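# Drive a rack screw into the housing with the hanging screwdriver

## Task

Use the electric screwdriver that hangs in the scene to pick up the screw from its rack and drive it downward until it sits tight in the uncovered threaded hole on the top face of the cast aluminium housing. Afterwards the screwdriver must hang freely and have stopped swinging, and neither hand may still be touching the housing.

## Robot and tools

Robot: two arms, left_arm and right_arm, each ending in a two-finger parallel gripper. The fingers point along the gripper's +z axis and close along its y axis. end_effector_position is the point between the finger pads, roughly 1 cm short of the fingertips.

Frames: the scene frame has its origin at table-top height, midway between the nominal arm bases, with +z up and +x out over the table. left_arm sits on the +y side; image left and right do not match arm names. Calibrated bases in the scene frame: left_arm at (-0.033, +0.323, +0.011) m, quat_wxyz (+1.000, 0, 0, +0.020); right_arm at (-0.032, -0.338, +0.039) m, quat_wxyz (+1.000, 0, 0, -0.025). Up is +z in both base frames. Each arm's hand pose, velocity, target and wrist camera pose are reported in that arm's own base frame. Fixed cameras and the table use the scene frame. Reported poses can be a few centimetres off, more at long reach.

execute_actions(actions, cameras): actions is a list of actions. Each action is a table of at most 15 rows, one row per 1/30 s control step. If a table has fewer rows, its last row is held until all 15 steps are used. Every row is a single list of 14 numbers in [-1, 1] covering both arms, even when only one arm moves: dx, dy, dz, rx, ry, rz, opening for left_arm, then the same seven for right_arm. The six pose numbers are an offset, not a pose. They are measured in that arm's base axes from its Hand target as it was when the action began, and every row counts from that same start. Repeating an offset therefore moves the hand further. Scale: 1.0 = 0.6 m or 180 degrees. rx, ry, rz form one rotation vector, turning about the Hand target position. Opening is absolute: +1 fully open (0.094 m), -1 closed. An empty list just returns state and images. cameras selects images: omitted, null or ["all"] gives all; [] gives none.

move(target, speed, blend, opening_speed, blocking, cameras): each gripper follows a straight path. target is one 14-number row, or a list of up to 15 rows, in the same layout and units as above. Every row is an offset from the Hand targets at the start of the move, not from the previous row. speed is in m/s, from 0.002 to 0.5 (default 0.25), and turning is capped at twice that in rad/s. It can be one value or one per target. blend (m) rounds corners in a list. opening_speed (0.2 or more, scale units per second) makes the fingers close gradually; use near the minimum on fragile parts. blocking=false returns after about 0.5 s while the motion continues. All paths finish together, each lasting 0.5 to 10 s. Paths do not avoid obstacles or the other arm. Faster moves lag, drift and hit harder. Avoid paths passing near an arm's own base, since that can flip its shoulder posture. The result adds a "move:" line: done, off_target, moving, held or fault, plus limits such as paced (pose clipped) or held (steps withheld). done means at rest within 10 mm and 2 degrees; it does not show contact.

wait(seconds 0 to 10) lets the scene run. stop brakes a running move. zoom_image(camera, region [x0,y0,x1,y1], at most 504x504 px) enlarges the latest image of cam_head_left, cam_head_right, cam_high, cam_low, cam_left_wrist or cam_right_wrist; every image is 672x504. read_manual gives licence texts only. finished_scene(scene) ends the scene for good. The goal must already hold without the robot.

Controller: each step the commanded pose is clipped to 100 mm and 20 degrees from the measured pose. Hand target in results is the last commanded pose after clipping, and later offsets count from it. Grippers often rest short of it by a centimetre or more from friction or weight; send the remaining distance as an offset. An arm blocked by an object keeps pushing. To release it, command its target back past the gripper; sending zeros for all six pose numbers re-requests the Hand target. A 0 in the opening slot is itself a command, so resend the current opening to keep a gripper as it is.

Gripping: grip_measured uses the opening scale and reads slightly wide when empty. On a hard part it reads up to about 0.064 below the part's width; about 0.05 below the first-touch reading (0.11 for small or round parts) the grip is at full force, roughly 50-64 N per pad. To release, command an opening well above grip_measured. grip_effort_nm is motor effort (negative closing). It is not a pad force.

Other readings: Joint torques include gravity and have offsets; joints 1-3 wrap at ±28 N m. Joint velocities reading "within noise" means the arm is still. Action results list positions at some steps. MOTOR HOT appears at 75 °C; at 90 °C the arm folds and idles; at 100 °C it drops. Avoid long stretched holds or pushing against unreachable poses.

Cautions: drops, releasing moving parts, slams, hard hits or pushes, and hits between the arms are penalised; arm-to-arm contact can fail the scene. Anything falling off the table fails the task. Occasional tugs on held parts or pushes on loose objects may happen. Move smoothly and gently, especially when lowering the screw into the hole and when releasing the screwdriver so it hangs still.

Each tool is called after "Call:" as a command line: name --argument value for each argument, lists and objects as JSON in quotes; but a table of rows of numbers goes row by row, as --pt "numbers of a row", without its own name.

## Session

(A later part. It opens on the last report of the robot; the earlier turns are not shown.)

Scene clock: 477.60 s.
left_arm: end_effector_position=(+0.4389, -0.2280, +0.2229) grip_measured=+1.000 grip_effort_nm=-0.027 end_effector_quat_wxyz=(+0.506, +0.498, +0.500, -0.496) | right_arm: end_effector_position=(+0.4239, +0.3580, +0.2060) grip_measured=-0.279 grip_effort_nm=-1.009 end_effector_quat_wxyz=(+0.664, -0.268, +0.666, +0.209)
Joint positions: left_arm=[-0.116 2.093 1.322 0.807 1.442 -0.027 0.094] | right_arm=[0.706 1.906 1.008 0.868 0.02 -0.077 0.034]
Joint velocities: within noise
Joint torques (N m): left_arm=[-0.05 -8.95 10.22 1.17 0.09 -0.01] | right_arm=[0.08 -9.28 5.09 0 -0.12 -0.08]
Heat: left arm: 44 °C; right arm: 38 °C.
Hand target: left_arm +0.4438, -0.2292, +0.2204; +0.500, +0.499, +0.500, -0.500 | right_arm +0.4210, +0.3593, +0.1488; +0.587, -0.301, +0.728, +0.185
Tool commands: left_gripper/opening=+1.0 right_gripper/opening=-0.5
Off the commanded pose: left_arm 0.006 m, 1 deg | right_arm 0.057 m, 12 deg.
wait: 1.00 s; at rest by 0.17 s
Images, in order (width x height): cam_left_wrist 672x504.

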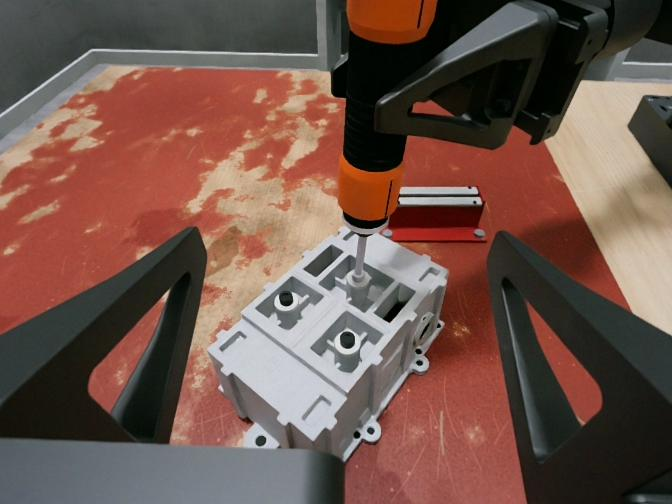

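Call:
move --target '[0,0,0,0,0,0,1,0,0,-0.025,-0.0145,0.017,0,-0.5]' --speed 0.04 --cameras '["cam_left_wrist"]'

Call:
zoom_image --camera "cam_left_wrist" --region '[335, 245, 385, 295]'

Call:
wait --seconds 2 --cameras '["cam_left_wrist"]'

Call:
zoom_image --camera "cam_left_wrist" --region '[335, 245, 385, 295]'

Scene clock: 488.33 s.
left_arm: end_effector_position=(+0.4389, -0.2280, +0.2229) grip_measured=+1.000 grip_effort_nm=-0.027 end_effector_quat_wxyz=(+0.506, +0.498, +0.500, -0.496) | right_arm: end_effector_position=(+0.4260, +0.3599, +0.2049) grip_measured=-0.279 grip_effort_nm=-1.009 end_effector_quat_wxyz=(+0.656, -0.271, +0.674, +0.206)
Joint positions: left_arm=[-0.116 2.093 1.322 0.807 1.442 -0.027 0.094] | right_arm=[0.706 1.904 1.029 0.82 0.019 -0.078 0.034]
Joint velocities: within noise
Joint torques (N m): left_arm=[-0.08 -8.94 10.25 1.17 0.1 0.01] | right_arm=[0.02 -8.99 4.62 -0.3 -0.1 -0.05]
Heat: left arm: 45 °C; right arm: 39 °C.
Hand target: left_arm +0.4438, -0.2292, +0.2204; +0.500, +0.499, +0.500, -0.500 | right_arm +0.4211, +0.3593, +0.1339; +0.561, -0.310, +0.747, +0.177
Off the commanded pose: left_arm 0.006 m, 1 deg | right_arm 0.071 m, 15 deg.
move: off_target (right_arm)
Images, in order (width x height): cam_left_wrist 672x504.

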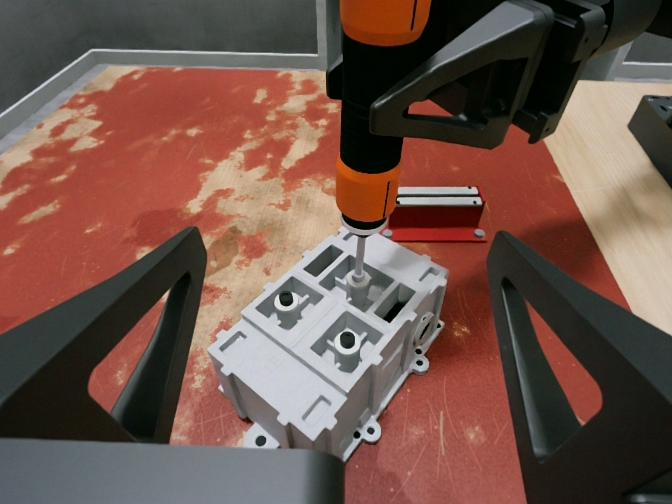

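Scaled by 10.080 from the camera's 672x504 image, which has a finer 960x720 frame.

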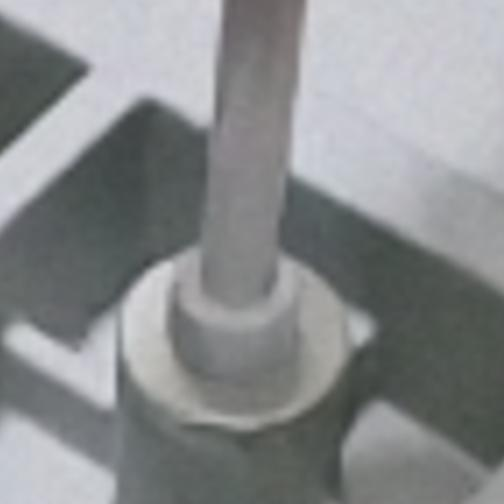

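Scene clock: 490.33 s.
left_arm: end_effector_position=(+0.4389, -0.2280, +0.2229) grip_measured=+1.000 grip_effort_nm=-0.032 end_effector_quat_wxyz=(+0.506, +0.498, +0.500, -0.496) | right_arm: end_effector_position=(+0.4261, +0.3599, +0.2050) grip_measured=-0.279 grip_effort_nm=-1.009 end_effector_quat_wxyz=(+0.656, -0.271, +0.674, +0.206)
Joint positions: left_arm=[-0.116 2.093 1.322 0.807 1.442 -0.027 0.094] | right_arm=[0.706 1.904 1.029 0.82 0.019 -0.078 0.034]
Joint velocities: within noise
Joint torques (N m): left_arm=[-0.05 -8.98 10.22 1.18 0.1 -0.01] | right_arm=[0.01 -8.91 4.57 -0.33 -0.12 -0.04]
Heat: left arm: 45 °C; right arm: 38 °C.
Hand target: left_arm +0.4438, -0.2292, +0.2204; +0.500, +0.499, +0.500, -0.500 | right_arm +0.4211, +0.3594, +0.1340; +0.561, -0.310, +0.747, +0.177
Tool commands: left_gripper/opening=+1.0 right_gripper/opening=-0.5
Off the commanded pose: left_arm 0.006 m, 1 deg | right_arm 0.071 m, 15 deg.
wait: 2.00 s; at rest by 0.17 s
Images, in order (width x height): cam_left_wrist 672x504.

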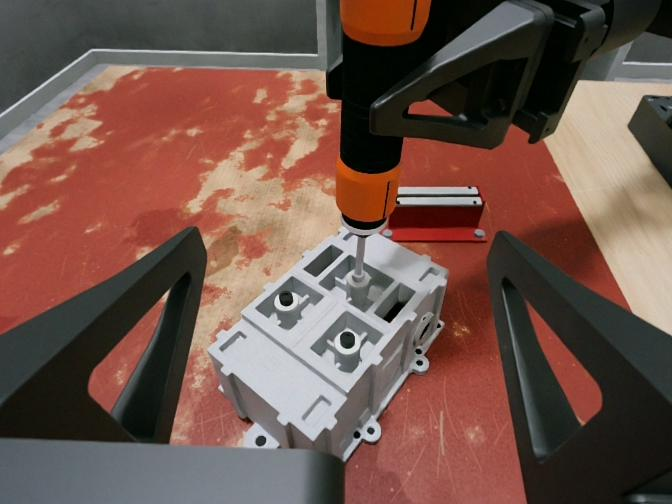

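Scaled by 10.080 from the camera's 672x504 image, which has a finer 960x720 frame.

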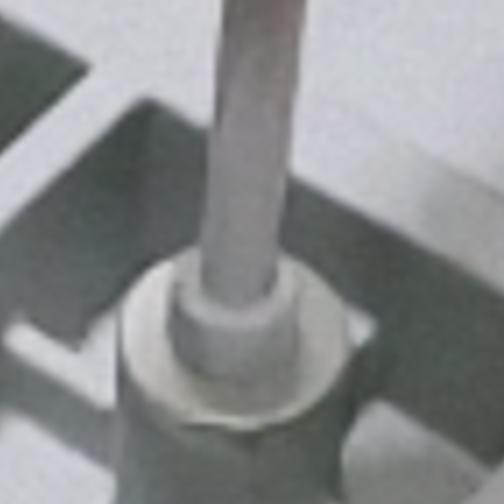

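Call:
wait --seconds 0.2 --cameras '["cam_right_wrist","cam_left_wrist"]'

Call:
zoom_image --camera "cam_right_wrist" --region '[230, 60, 430, 260]'

Scene clock: 494.10 s.
left_arm: end_effector_position=(+0.4389, -0.2280, +0.2229) grip_measured=+1.000 grip_effort_nm=-0.017 end_effector_quat_wxyz=(+0.506, +0.498, +0.500, -0.496) | right_arm: end_effector_position=(+0.4260, +0.3600, +0.2050) grip_measured=-0.279 grip_effort_nm=-1.013 end_effector_quat_wxyz=(+0.656, -0.271, +0.674, +0.206)
Joint positions: left_arm=[-0.116 2.093 1.322 0.807 1.442 -0.027 0.094] | right_arm=[0.706 1.904 1.029 0.82 0.019 -0.078 0.034]
Joint velocities: within noise
Joint torques (N m): left_arm=[-0.03 -8.94 10.24 1.17 0.1 0] | right_arm=[0.08 -9.06 4.57 -0.34 -0.12 -0.06]
Heat: left arm: 45 °C; right arm: 38 °C.
Hand target: left_arm +0.4438, -0.2292, +0.2204; +0.500, +0.499, +0.500, -0.500 | right_arm +0.4211, +0.3594, +0.1340; +0.561, -0.310, +0.747, +0.177
Tool commands: left_gripper/opening=+1.0 right_gripper/opening=-0.5
Off the commanded pose: left_arm 0.006 m, 1 deg | right_arm 0.071 m, 15 deg.
wait: 0.20 s; at rest from the start
Images, in order (width x height): cam_left_wrist 672x504, cam_right_wrist 672x504.

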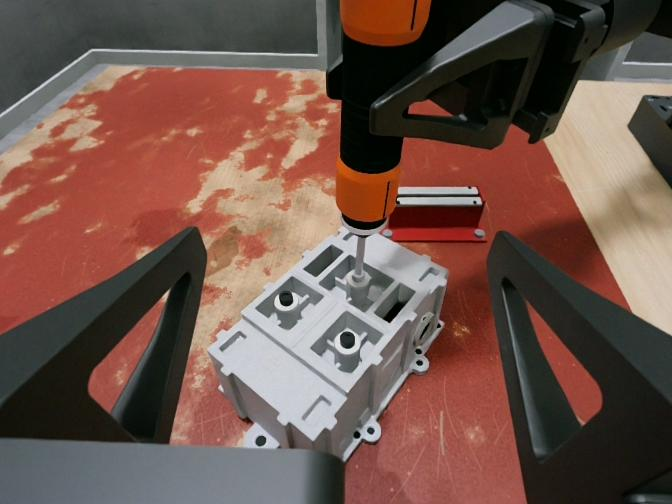

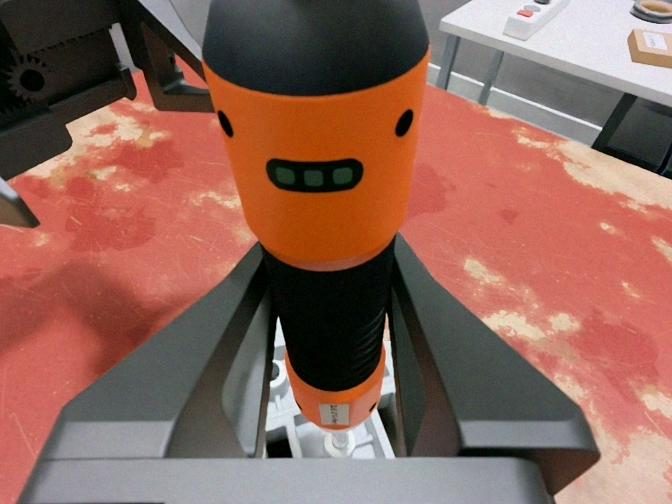

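Scaled by 2.520 from the camera's 672x504 image, which has a finer 960x720 frame.

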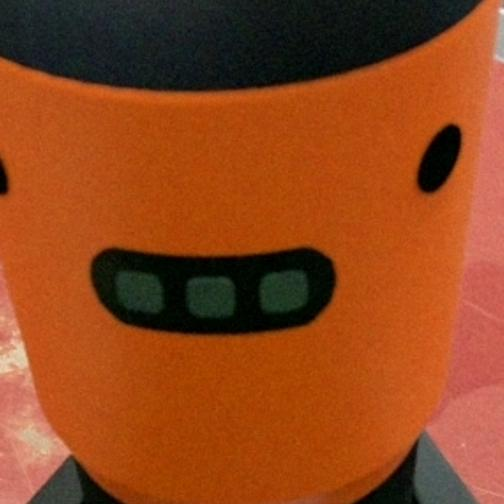

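Call:
move --pt "0 0 0 0 0 0 1 0 0 0.12 0.0705 -0.0825 0 -0.5" --pt "0 0 0 0 0 0 1 0 0 0.277 0.0705 -0.0825 0 -0.5" --speed 0.07 --cameras '["cam_left_wrist","cam_right_wrist"]'

Call:
zoom_image --camera "cam_left_wrist" --region '[335, 245, 385, 295]'

Scene clock: 515.03 s.
left_arm: end_effector_position=(+0.4389, -0.2280, +0.2229) grip_measured=+1.000 grip_effort_nm=-0.012 end_effector_quat_wxyz=(+0.506, +0.498, +0.500, -0.496) | right_arm: end_effector_position=(+0.4242, +0.3586, +0.2680) grip_measured=-0.280 grip_effort_nm=-1.009 end_effector_quat_wxyz=(+0.665, -0.268, +0.665, +0.209)
Joint positions: left_arm=[-0.116 2.093 1.322 0.807 1.442 -0.027 0.094] | right_arm=[0.706 1.785 1.131 0.625 0.018 -0.078 0.034]
Joint velocities: within noise
Joint torques (N m): left_arm=[-0.03 -8.94 10.24 1.18 0.1 -0.01] | right_arm=[0.14 -13.16 9.48 1.53 -0.07 -0.07]
Heat: left arm: 45 °C; right arm: 38 °C.
Hand target: left_arm +0.4438, -0.2292, +0.2204; +0.500, +0.499, +0.500, -0.500 | right_arm +0.4211, +0.3595, +0.3001; +0.683, -0.266, +0.645, +0.217
Off the commanded pose: left_arm 0.006 m, 1 deg | right_arm 0.032 m, 3 deg.
move: off_target (right_arm)
Images, in order (width x height): cam_left_wrist 672x504, cam_right_wrist 672x504.

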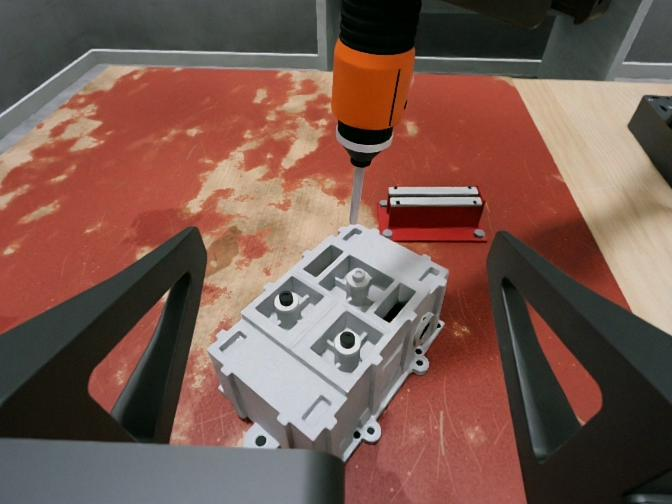

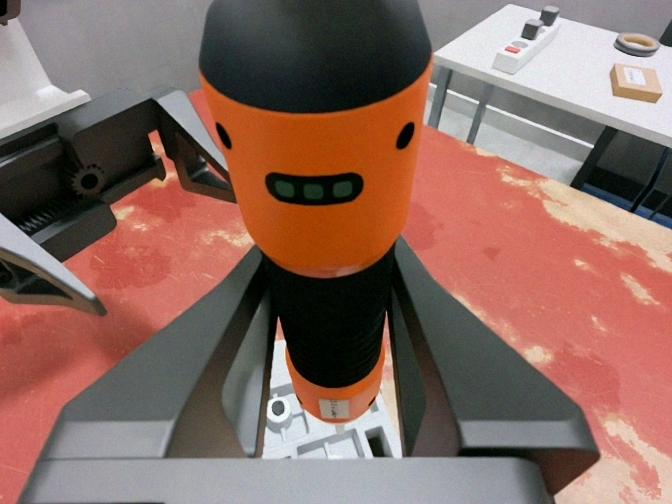

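Scaled by 10.080 from the camera's 672x504 image, which has a finer 960x720 frame.

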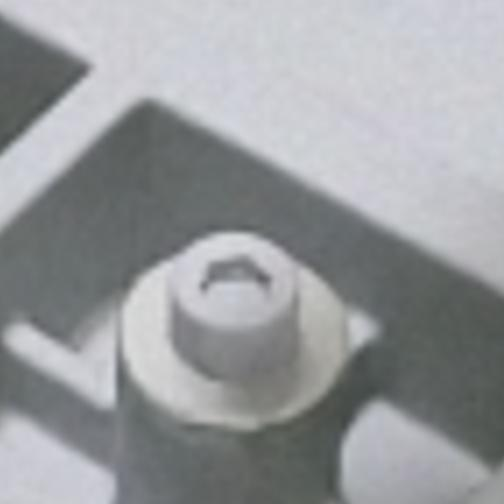

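Call:
move --pt "0 0 0 0 0 0 1 0.0835 -0.402 0.05 0 0 0 -0.5" --pt "0 0 0 0 0 0 1 0.0835 -0.402 -0.01 0 0 0 -0.5" --speed '[0.15,0.06]'

Call:
zoom_image --camera "cam_low" --region '[200, 0, 350, 200]'

Scene clock: 531.40 s.
left_arm: end_effector_position=(+0.4389, -0.2280, +0.2229) grip_measured=+1.000 grip_effort_nm=-0.032 end_effector_quat_wxyz=(+0.506, +0.498, +0.500, -0.496) | right_arm: end_effector_position=(+0.4727, +0.1150, +0.2963) grip_measured=-0.280 grip_effort_nm=-1.009 end_effector_quat_wxyz=(+0.681, -0.262, +0.650, +0.212)
Joint positions: left_arm=[-0.116 2.093 1.322 0.807 1.442 -0.027 0.094] | right_arm=[0.004 1.604 0.996 0.63 -0.68 -0.068 0.034]
Joint velocities: within noise
Joint torques (N m): left_arm=[-0.05 -8.94 10.25 1.19 0.11 0] | right_arm=[0.12 -7.47 5.6 1.76 -0.14 0.05]
Heat: left arm: 45 °C; right arm: 39 °C.
Hand target: left_arm +0.4438, -0.2292, +0.2204; +0.500, +0.499, +0.500, -0.500 | right_arm +0.4712, +0.1182, +0.2940; +0.683, -0.266, +0.645, +0.217
Off the commanded pose: left_arm 0.006 m, 1 deg | right_arm 0.004 m, 1 deg.
move: done

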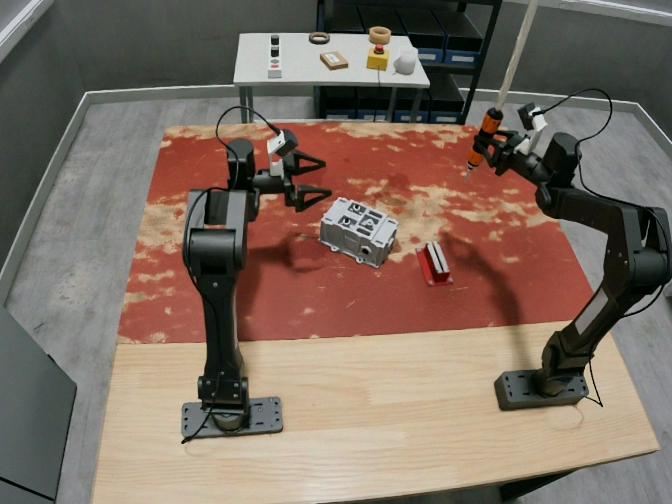

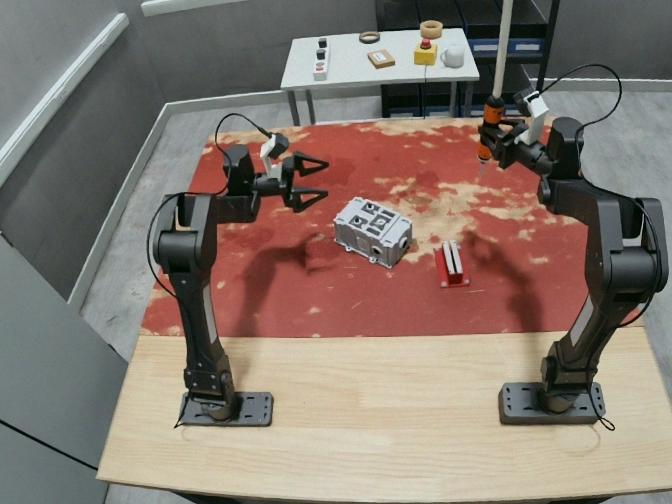

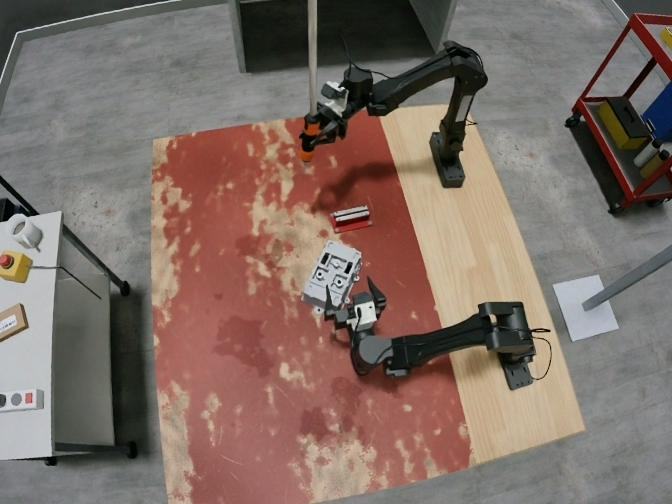

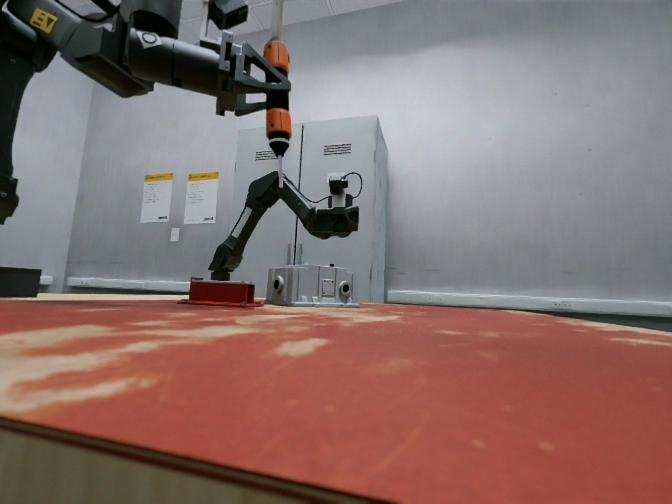

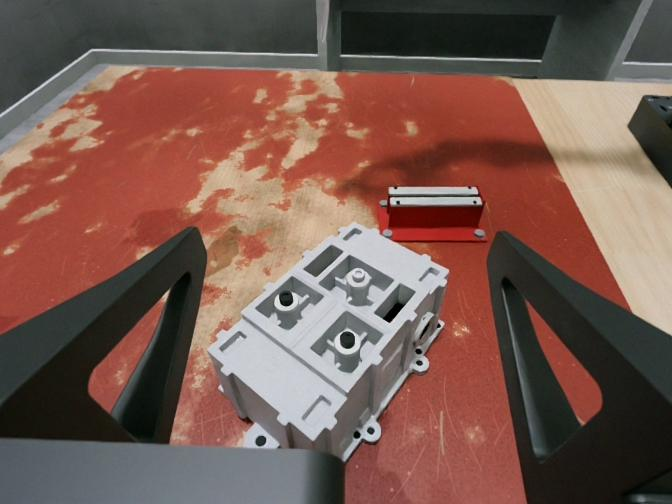

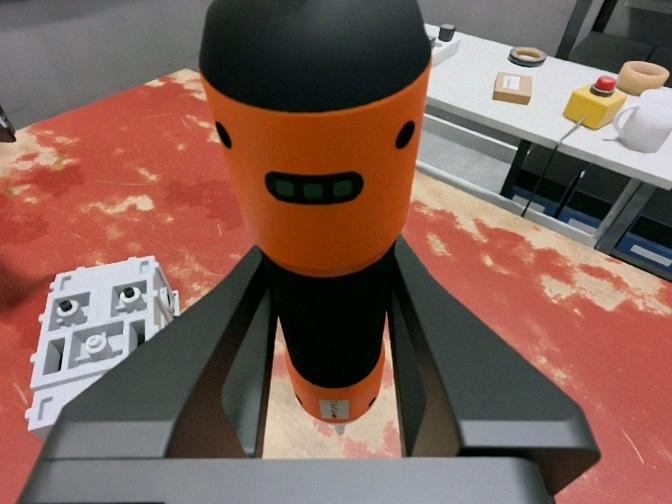

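Scaled by 2.520 from the camera's 672x504 image, which has a finer 960x720 frame.

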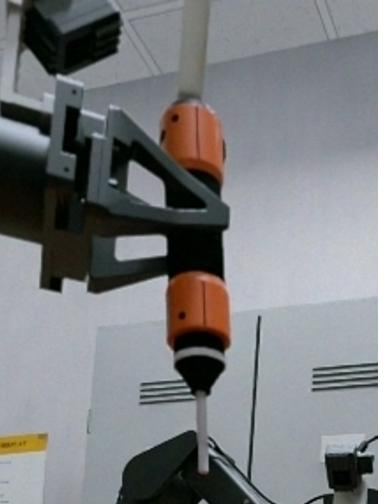

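Call:
move --pt "0 0 0 0 0 0 1 0 0 0.07 -0.021 0.0243 0 -0.5" --pt "0 0 0 0 0 0 1 0 0 0.002 -0.021 0.0243 0 -0.5" --speed '[0.08,0.05]' --cameras '["cam_low","cam_right_wrist","cam_head_right","cam_high"]'

Call:
zoom_image --camera "cam_low" --region '[200, 0, 350, 200]'

Scene clock: 543.87 s.
left_arm: end_effector_position=(+0.4389, -0.2280, +0.2229) grip_measured=+1.000 grip_effort_nm=-0.022 end_effector_quat_wxyz=(+0.506, +0.498, +0.500, -0.496) | right_arm: end_effector_position=(+0.4733, +0.1152, +0.2942) grip_measured=-0.280 grip_effort_nm=-1.009 end_effector_quat_wxyz=(+0.643, -0.273, +0.685, +0.205)
Joint positions: left_arm=[-0.116 2.093 1.322 0.807 1.442 -0.027 0.094] | right_arm=[0.004 1.58 1.081 0.385 -0.68 -0.142 0.034]
Joint velocities: within noise
Joint torques (N m): left_arm=[-0.06 -8.96 10.21 1.17 0.09 -0.01] | right_arm=[0.42 -8.27 5.75 1.78 -0.11 -0.07]
Heat: left arm: 45 °C; right arm: 41 °C.
Hand target: left_arm +0.4438, -0.2292, +0.2204; +0.500, +0.499, +0.500, -0.500 | right_arm +0.4711, +0.1182, +0.2954; +0.649, -0.280, +0.677, +0.205
Off the commanded pose: left_arm 0.006 m, 1 deg | right_arm 0.004 m, 1 deg.
move: done
Images, in order (width x height): cam_head_right 672x504, cam_high 672x504, cam_low 672x504, cam_right_wrist 672x504.

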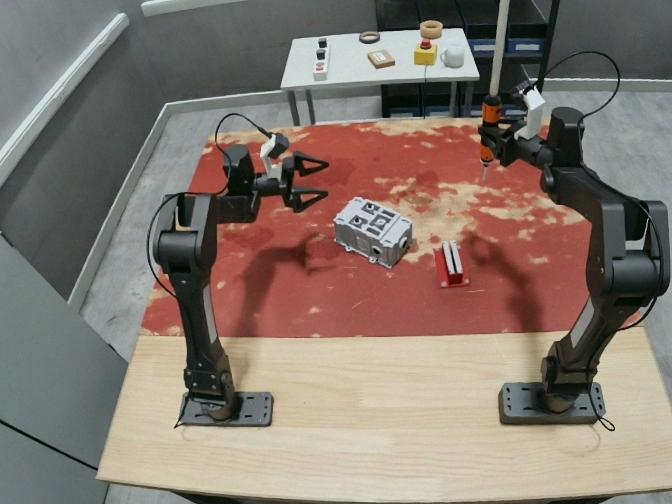

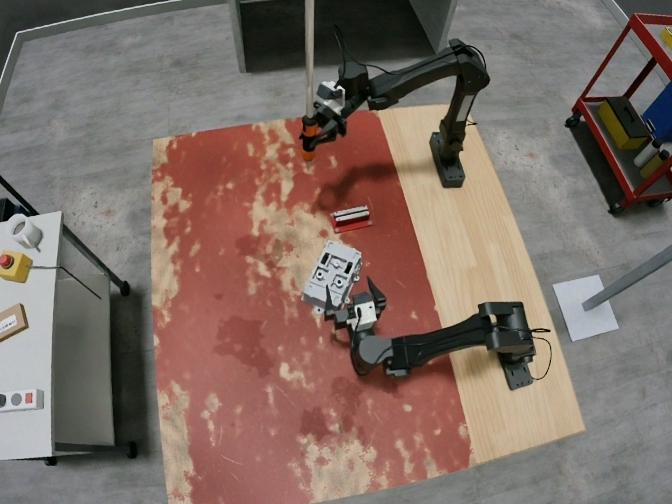

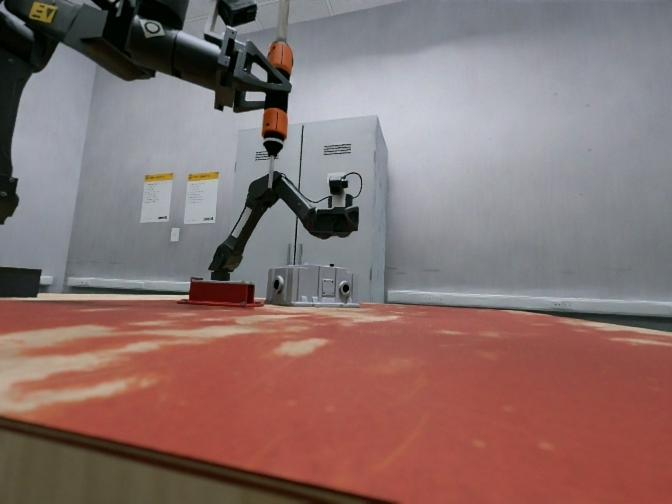

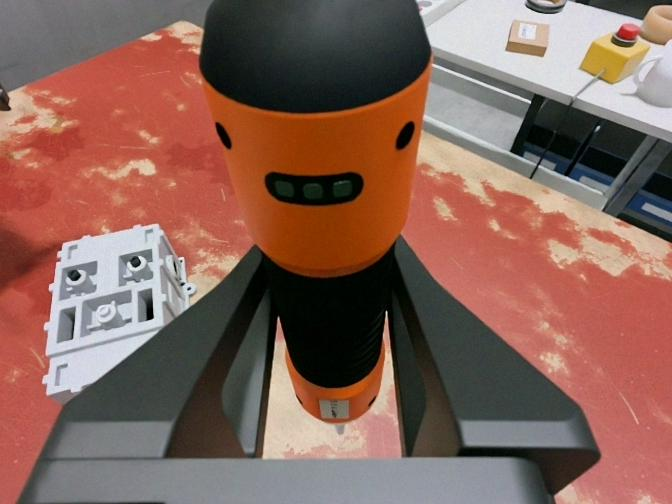

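Scaled by 2.520 from the camera's 672x504 image, which has a finer 960x720 frame.

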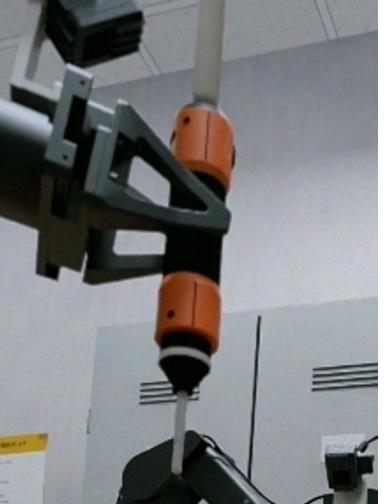

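Call:
move --target '[0,0,0,0,0,0,1,0,0,0,0,0,0,0.9]' --opening_speed 0.6 --cameras '["cam_low","cam_right_wrist"]'

Call:
wait --seconds 2 --cameras '["cam_low","cam_right_wrist"]'

Scene clock: 553.40 s.
left_arm: end_effector_position=(+0.4389, -0.2280, +0.2229) grip_measured=+1.000 grip_effort_nm=-0.027 end_effector_quat_wxyz=(+0.506, +0.498, +0.500, -0.496) | right_arm: end_effector_position=(+0.4733, +0.1152, +0.2946) grip_measured=+0.898 grip_effort_nm=0.144 end_effector_quat_wxyz=(+0.644, -0.273, +0.685, +0.205)
Joint positions: left_arm=[-0.116 2.093 1.322 0.807 1.442 -0.027 0.094] | right_arm=[0.004 1.58 1.081 0.387 -0.68 -0.142 0.089]
Joint velocities: within noise
Joint torques (N m): left_arm=[-0.06 -8.96 10.21 1.17 0.11 0] | right_arm=[0.36 -8.31 5.82 1.75 -0.11 0]
Heat: left arm: 45 °C; right arm: 42 °C.
Hand target: left_arm +0.4438, -0.2292, +0.2204; +0.500, +0.499, +0.500, -0.500 | right_arm +0.4711, +0.1182, +0.2954; +0.649, -0.280, +0.677, +0.205
Off the commanded pose: left_arm 0.006 m, 1 deg | right_arm 0.004 m, 1 deg.
move: done
Images, in order (width x height): cam_low 672x504, cam_right_wrist 672x504.

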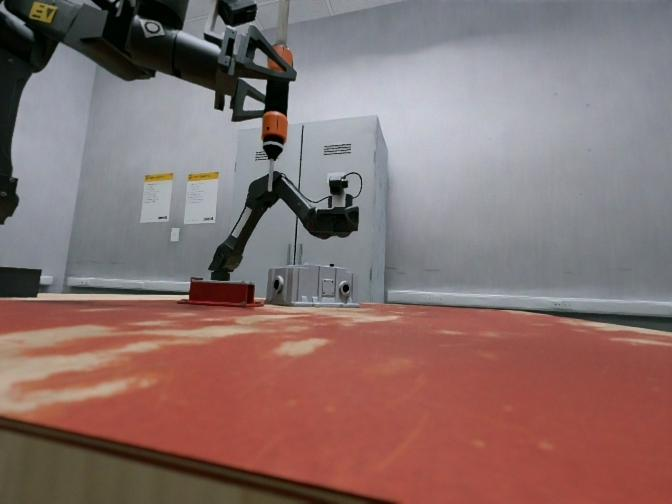

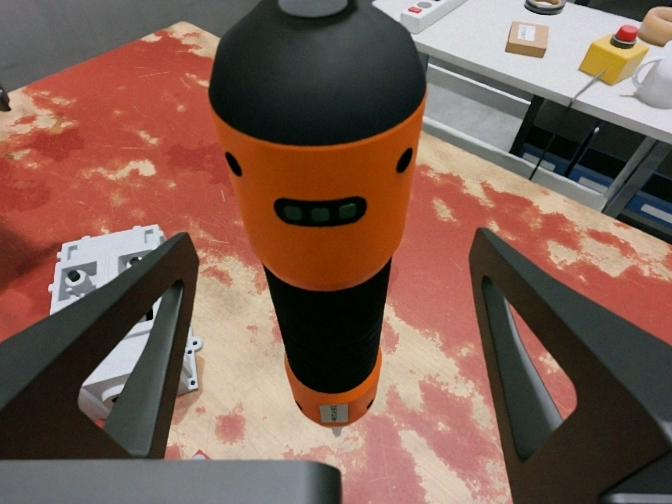

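Scene clock: 555.40 s.
left_arm: end_effector_position=(+0.4389, -0.2280, +0.2229) grip_measured=+1.000 grip_effort_nm=-0.022 end_effector_quat_wxyz=(+0.506, +0.498, +0.500, -0.496) | right_arm: end_effector_position=(+0.4733, +0.1152, +0.2946) grip_measured=+0.898 grip_effort_nm=0.144 end_effector_quat_wxyz=(+0.644, -0.273, +0.685, +0.205)
Joint positions: left_arm=[-0.116 2.093 1.322 0.807 1.442 -0.027 0.094] | right_arm=[0.004 1.58 1.081 0.387 -0.68 -0.142 0.089]
Joint velocities: within noise
Joint torques (N m): left_arm=[-0.08 -8.94 10.22 1.18 0.11 0] | right_arm=[0.29 -8.25 5.79 1.75 -0.12 -0.06]
Heat: left arm: 45 °C; right arm: 42 °C.
Hand target: left_arm +0.4438, -0.2292, +0.2204; +0.500, +0.499, +0.500, -0.500 | right_arm +0.4711, +0.1182, +0.2953; +0.649, -0.280, +0.677, +0.205
Tool commands: left_gripper/opening=+1.0 right_gripper/opening=+0.9
Off the commanded pose: left_arm 0.006 m, 1 deg | right_arm 0.004 m, 1 deg.
wait: 2.00 s; at rest by 0.17 s
Images, in order (width x height): cam_low 672x504, cam_right_wrist 672x504.

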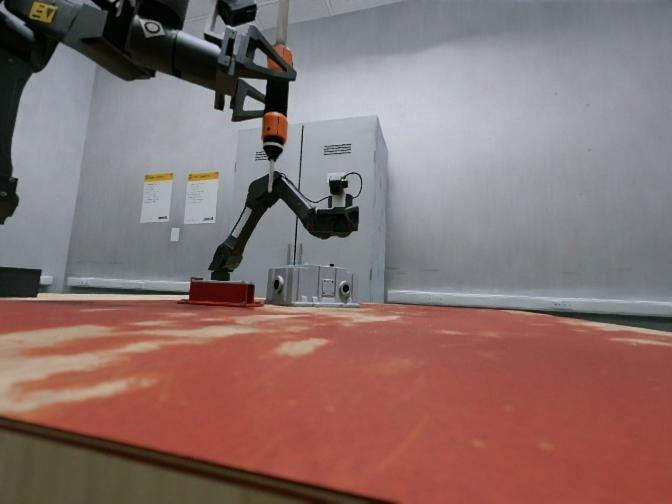

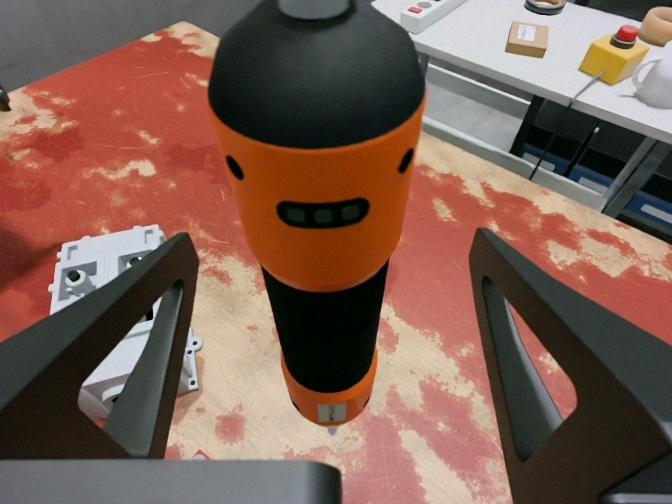

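Nearly still. Retreat backward along the gripper axis.

Call:
move --target '[0,0,0,0,0,0,1,-0.19,-0.16,0.015,0,0,0,0.9]' --speed 0.12 --cameras '["cam_right_wrist","cam_left_wrist"]'

Call:
wait --seconds 3 --cameras '["cam_right_wrist"]'

Call:
wait --seconds 3 --cameras '["cam_right_wrist","cam_left_wrist"]'

Call:
zoom_image --camera "cam_left_wrist" --region '[335, 245, 385, 295]'

Scene clock: 566.80 s.
left_arm: end_effector_position=(+0.4389, -0.2280, +0.2229) grip_measured=+1.000 grip_effort_nm=-0.022 end_effector_quat_wxyz=(+0.506, +0.498, +0.500, -0.496) | right_arm: end_effector_position=(+0.3643, +0.0197, +0.3033) grip_measured=+0.898 grip_effort_nm=0.144 end_effector_quat_wxyz=(+0.649, -0.276, +0.680, +0.203)
Joint positions: left_arm=[-0.116 2.093 1.322 0.807 1.442 -0.027 0.094] | right_arm=[-0.394 1.209 0.82 0.229 -1.077 -0.224 0.089]
Joint velocities: within noise
Joint torques (N m): left_arm=[-0.03 -8.98 10.21 1.17 0.1 0] | right_arm=[-0.54 -6.53 5.61 1.22 -0.25 -0.1]
Heat: left arm: 45 °C; right arm: 42 °C.
Hand target: left_arm +0.4438, -0.2292, +0.2204; +0.500, +0.499, +0.500, -0.500 | right_arm +0.3572, +0.0223, +0.3043; +0.649, -0.280, +0.677, +0.205
Off the commanded pose: left_arm 0.006 m, 1 deg | right_arm 0.008 m, 1 deg.
move: done
Images, in order (width x height): cam_left_wrist 672x504, cam_right_wrist 672x504.

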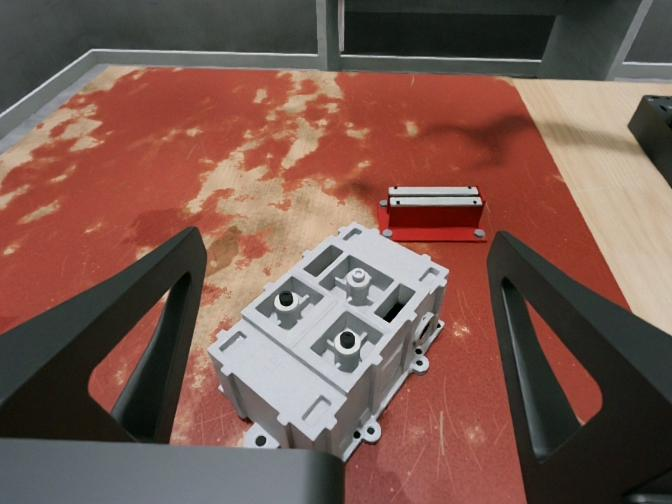

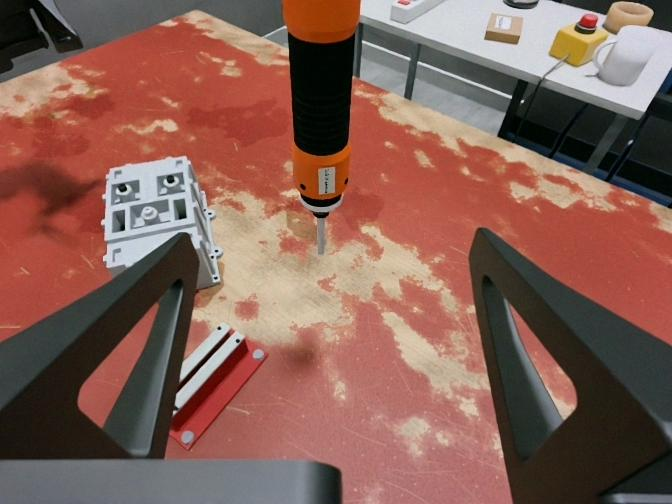

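Scene clock: 569.80 s.
left_arm: end_effector_position=(+0.4389, -0.2280, +0.2229) grip_measured=+1.000 grip_effort_nm=-0.027 end_effector_quat_wxyz=(+0.506, +0.498, +0.500, -0.496) | right_arm: end_effector_position=(+0.3642, +0.0198, +0.3031) grip_measured=+0.898 grip_effort_nm=0.149 end_effector_quat_wxyz=(+0.648, -0.276, +0.680, +0.204)
Joint positions: left_arm=[-0.116 2.093 1.322 0.807 1.442 -0.027 0.094] | right_arm=[-0.394 1.209 0.82 0.228 -1.078 -0.224 0.089]
Joint velocities: within noise
Joint torques (N m): left_arm=[-0.05 -8.95 10.19 1.18 0.1 0] | right_arm=[-0.43 -6.37 5.59 1.19 -0.23 -0.05]
Heat: left arm: 45 °C; right arm: 42 °C.
Hand target: left_arm +0.4438, -0.2292, +0.2204; +0.500, +0.499, +0.500, -0.500 | right_arm +0.3572, +0.0223, +0.3043; +0.649, -0.280, +0.677, +0.205
Tool commands: left_gripper/opening=+1.0 right_gripper/opening=+0.9
Off the commanded pose: left_arm 0.006 m, 1 deg | right_arm 0.008 m, 1 deg.
wait: 3.00 s; at rest by 0.17 s
Images, in order (width x height): cam_right_wrist 672x504.

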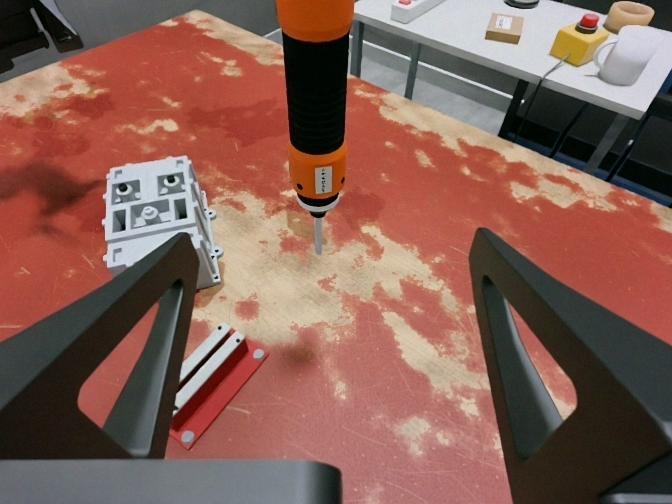

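Scene clock: 572.80 s.
left_arm: end_effector_position=(+0.4389, -0.2280, +0.2229) grip_measured=+1.000 grip_effort_nm=-0.022 end_effector_quat_wxyz=(+0.506, +0.498, +0.500, -0.496) | right_arm: end_effector_position=(+0.3642, +0.0198, +0.3031) grip_measured=+0.898 grip_effort_nm=0.144 end_effector_quat_wxyz=(+0.648, -0.276, +0.680, +0.204)
Joint positions: left_arm=[-0.116 2.093 1.322 0.807 1.442 -0.027 0.094] | right_arm=[-0.394 1.209 0.82 0.228 -1.078 -0.224 0.089]
Joint velocities: within noise
Joint torques (N m): left_arm=[-0.06 -8.94 10.24 1.17 0.1 0] | right_arm=[-0.54 -6.5 5.76 1.2 -0.25 -0.06]
Heat: left arm: 45 °C; right arm: 41 °C.
Hand target: left_arm +0.4438, -0.2292, +0.2204; +0.500, +0.499, +0.500, -0.500 | right_arm +0.3572, +0.0223, +0.3043; +0.649, -0.280, +0.677, +0.205
Tool commands: left_gripper/opening=+1.0 right_gripper/opening=+0.9
Off the commanded pose: left_arm 0.006 m, 1 deg | right_arm 0.008 m, 1 deg.
wait: 3.00 s; at rest by 0.17 s
Images, in order (width x height): cam_left_wrist 672x504, cam_right_wrist 672x504.

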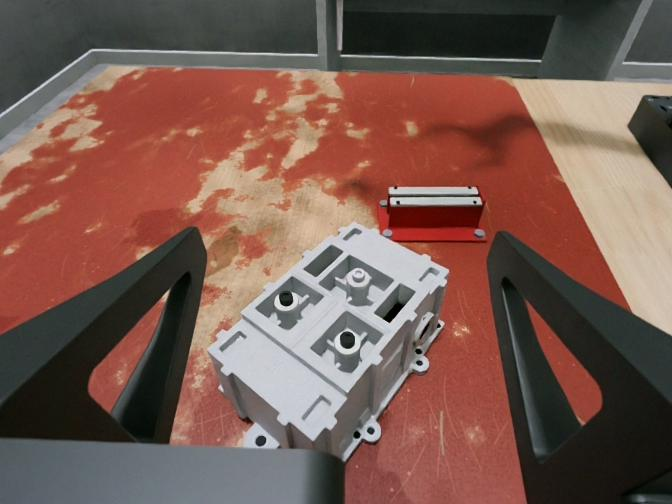

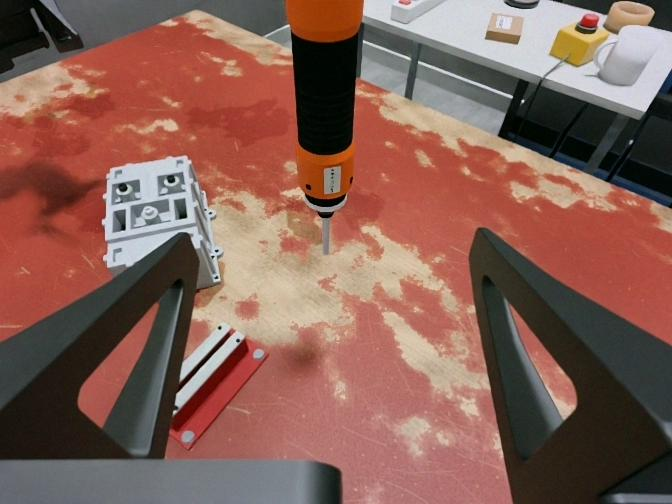

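Scaled by 10.080 from the camera's 672x504 image, which has a finer 960x720 frame.

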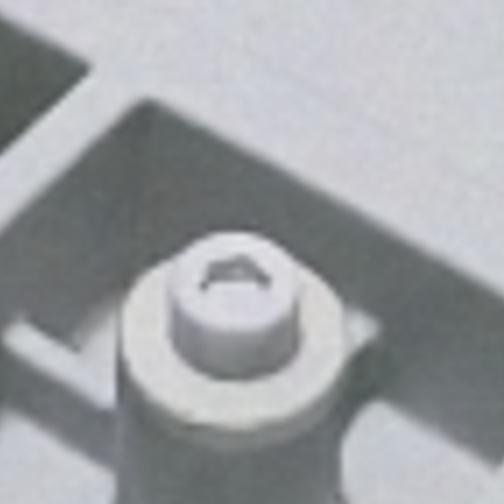

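Call:
wait --seconds 10 --cameras '["cam_right_wrist"]'

Call:
wait --seconds 1 --cameras '["cam_right_wrist"]'

Call:
wait --seconds 1 --cameras '["cam_right_wrist"]'

Scene clock: 586.73 s.
left_arm: end_effector_position=(+0.4389, -0.2280, +0.2229) grip_measured=+1.000 grip_effort_nm=-0.027 end_effector_quat_wxyz=(+0.506, +0.498, +0.500, -0.496) | right_arm: end_effector_position=(+0.3642, +0.0199, +0.3031) grip_measured=+0.898 grip_effort_nm=0.144 end_effector_quat_wxyz=(+0.648, -0.276, +0.680, +0.204)
Joint positions: left_arm=[-0.116 2.093 1.322 0.807 1.442 -0.027 0.094] | right_arm=[-0.394 1.209 0.82 0.228 -1.078 -0.224 0.089]
Joint velocities: within noise
Joint torques (N m): left_arm=[-0.05 -8.95 10.19 1.19 0.1 0] | right_arm=[-0.54 -6.42 5.65 1.23 -0.24 -0.06]
Heat: left arm: 45 °C; right arm: 40 °C.
Hand target: left_arm +0.4438, -0.2292, +0.2204; +0.500, +0.499, +0.500, -0.500 | right_arm +0.3572, +0.0223, +0.3043; +0.649, -0.280, +0.677, +0.205
Tool commands: left_gripper/opening=+1.0 right_gripper/opening=+0.9
Off the commanded pose: left_arm 0.006 m, 1 deg | right_arm 0.008 m, 1 deg.
wait: 10.00 s; at rest from the start
Images, in order (width x height): cam_right_wrist 672x504.

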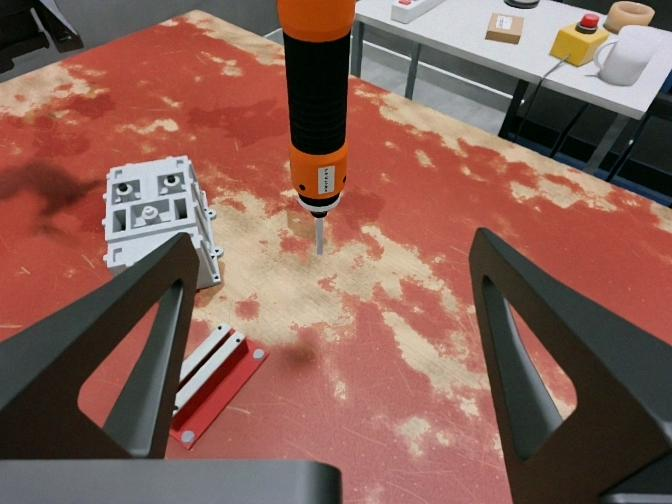

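Scene clock: 587.73 s.
left_arm: end_effector_position=(+0.4389, -0.2280, +0.2229) grip_measured=+1.000 grip_effort_nm=-0.032 end_effector_quat_wxyz=(+0.506, +0.498, +0.500, -0.496) | right_arm: end_effector_position=(+0.3642, +0.0199, +0.3031) grip_measured=+0.898 grip_effort_nm=0.144 end_effector_quat_wxyz=(+0.648, -0.276, +0.680, +0.204)
Joint positions: left_arm=[-0.116 2.093 1.322 0.807 1.442 -0.027 0.094] | right_arm=[-0.394 1.209 0.82 0.228 -1.078 -0.224 0.089]
Joint velocities: within noise
Joint torques (N m): left_arm=[-0.08 -8.96 10.19 1.18 0.11 0] | right_arm=[-0.61 -6.6 5.67 1.24 -0.23 -0.07]
Heat: left arm: 45 °C; right arm: 40 °C.
Hand target: left_arm +0.4438, -0.2292, +0.2204; +0.500, +0.499, +0.500, -0.500 | right_arm +0.3572, +0.0223, +0.3043; +0.649, -0.280, +0.677, +0.205
Tool commands: left_gripper/opening=+1.0 right_gripper/opening=+0.9
Off the commanded pose: left_arm 0.006 m, 1 deg | right_arm 0.008 m, 1 deg.
wait: 1.00 s; at rest by 0.17 s
Images, in order (width x height): cam_right_wrist 672x504.

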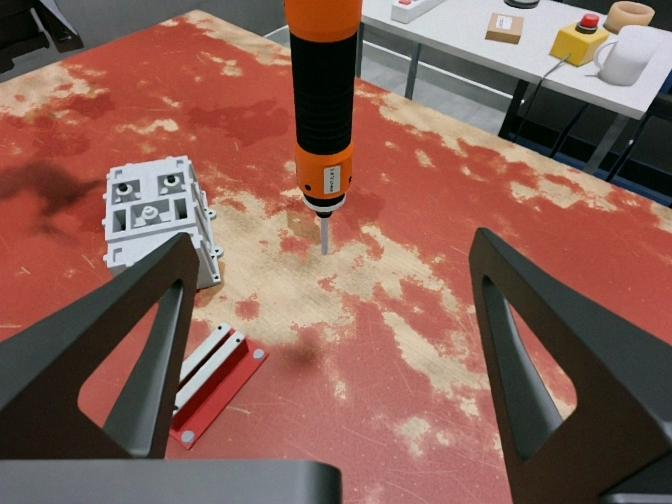

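Scene clock: 588.73 s.
left_arm: end_effector_position=(+0.4389, -0.2280, +0.2229) grip_measured=+1.000 grip_effort_nm=-0.027 end_effector_quat_wxyz=(+0.506, +0.498, +0.500, -0.496) | right_arm: end_effector_position=(+0.3642, +0.0199, +0.3031) grip_measured=+0.898 grip_effort_nm=0.139 end_effector_quat_wxyz=(+0.648, -0.276, +0.680, +0.204)
Joint positions: left_arm=[-0.116 2.093 1.322 0.807 1.442 -0.027 0.094] | right_arm=[-0.394 1.209 0.82 0.228 -1.078 -0.224 0.089]
Joint velocities: within noise
Joint torques (N m): left_arm=[-0.08 -8.96 10.24 1.18 0.1 0] | right_arm=[-0.38 -6.61 5.63 1.21 -0.23 -0.07]
Heat: left arm: 45 °C; right arm: 40 °C.
Hand target: left_arm +0.4438, -0.2292, +0.2204; +0.500, +0.499, +0.500, -0.500 | right_arm +0.3572, +0.0223, +0.3043; +0.649, -0.280, +0.677, +0.205
Tool commands: left_gripper/opening=+1.0 right_gripper/opening=+0.9
Off the commanded pose: left_arm 0.006 m, 1 deg | right_arm 0.008 m, 1 deg.
wait: 1.00 s; at rest by 0.17 s
Images, in order (width x height): cam_right_wrist 672x504.

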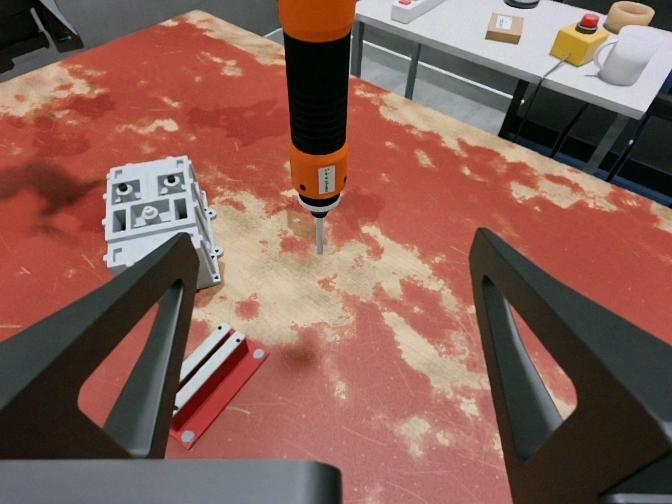

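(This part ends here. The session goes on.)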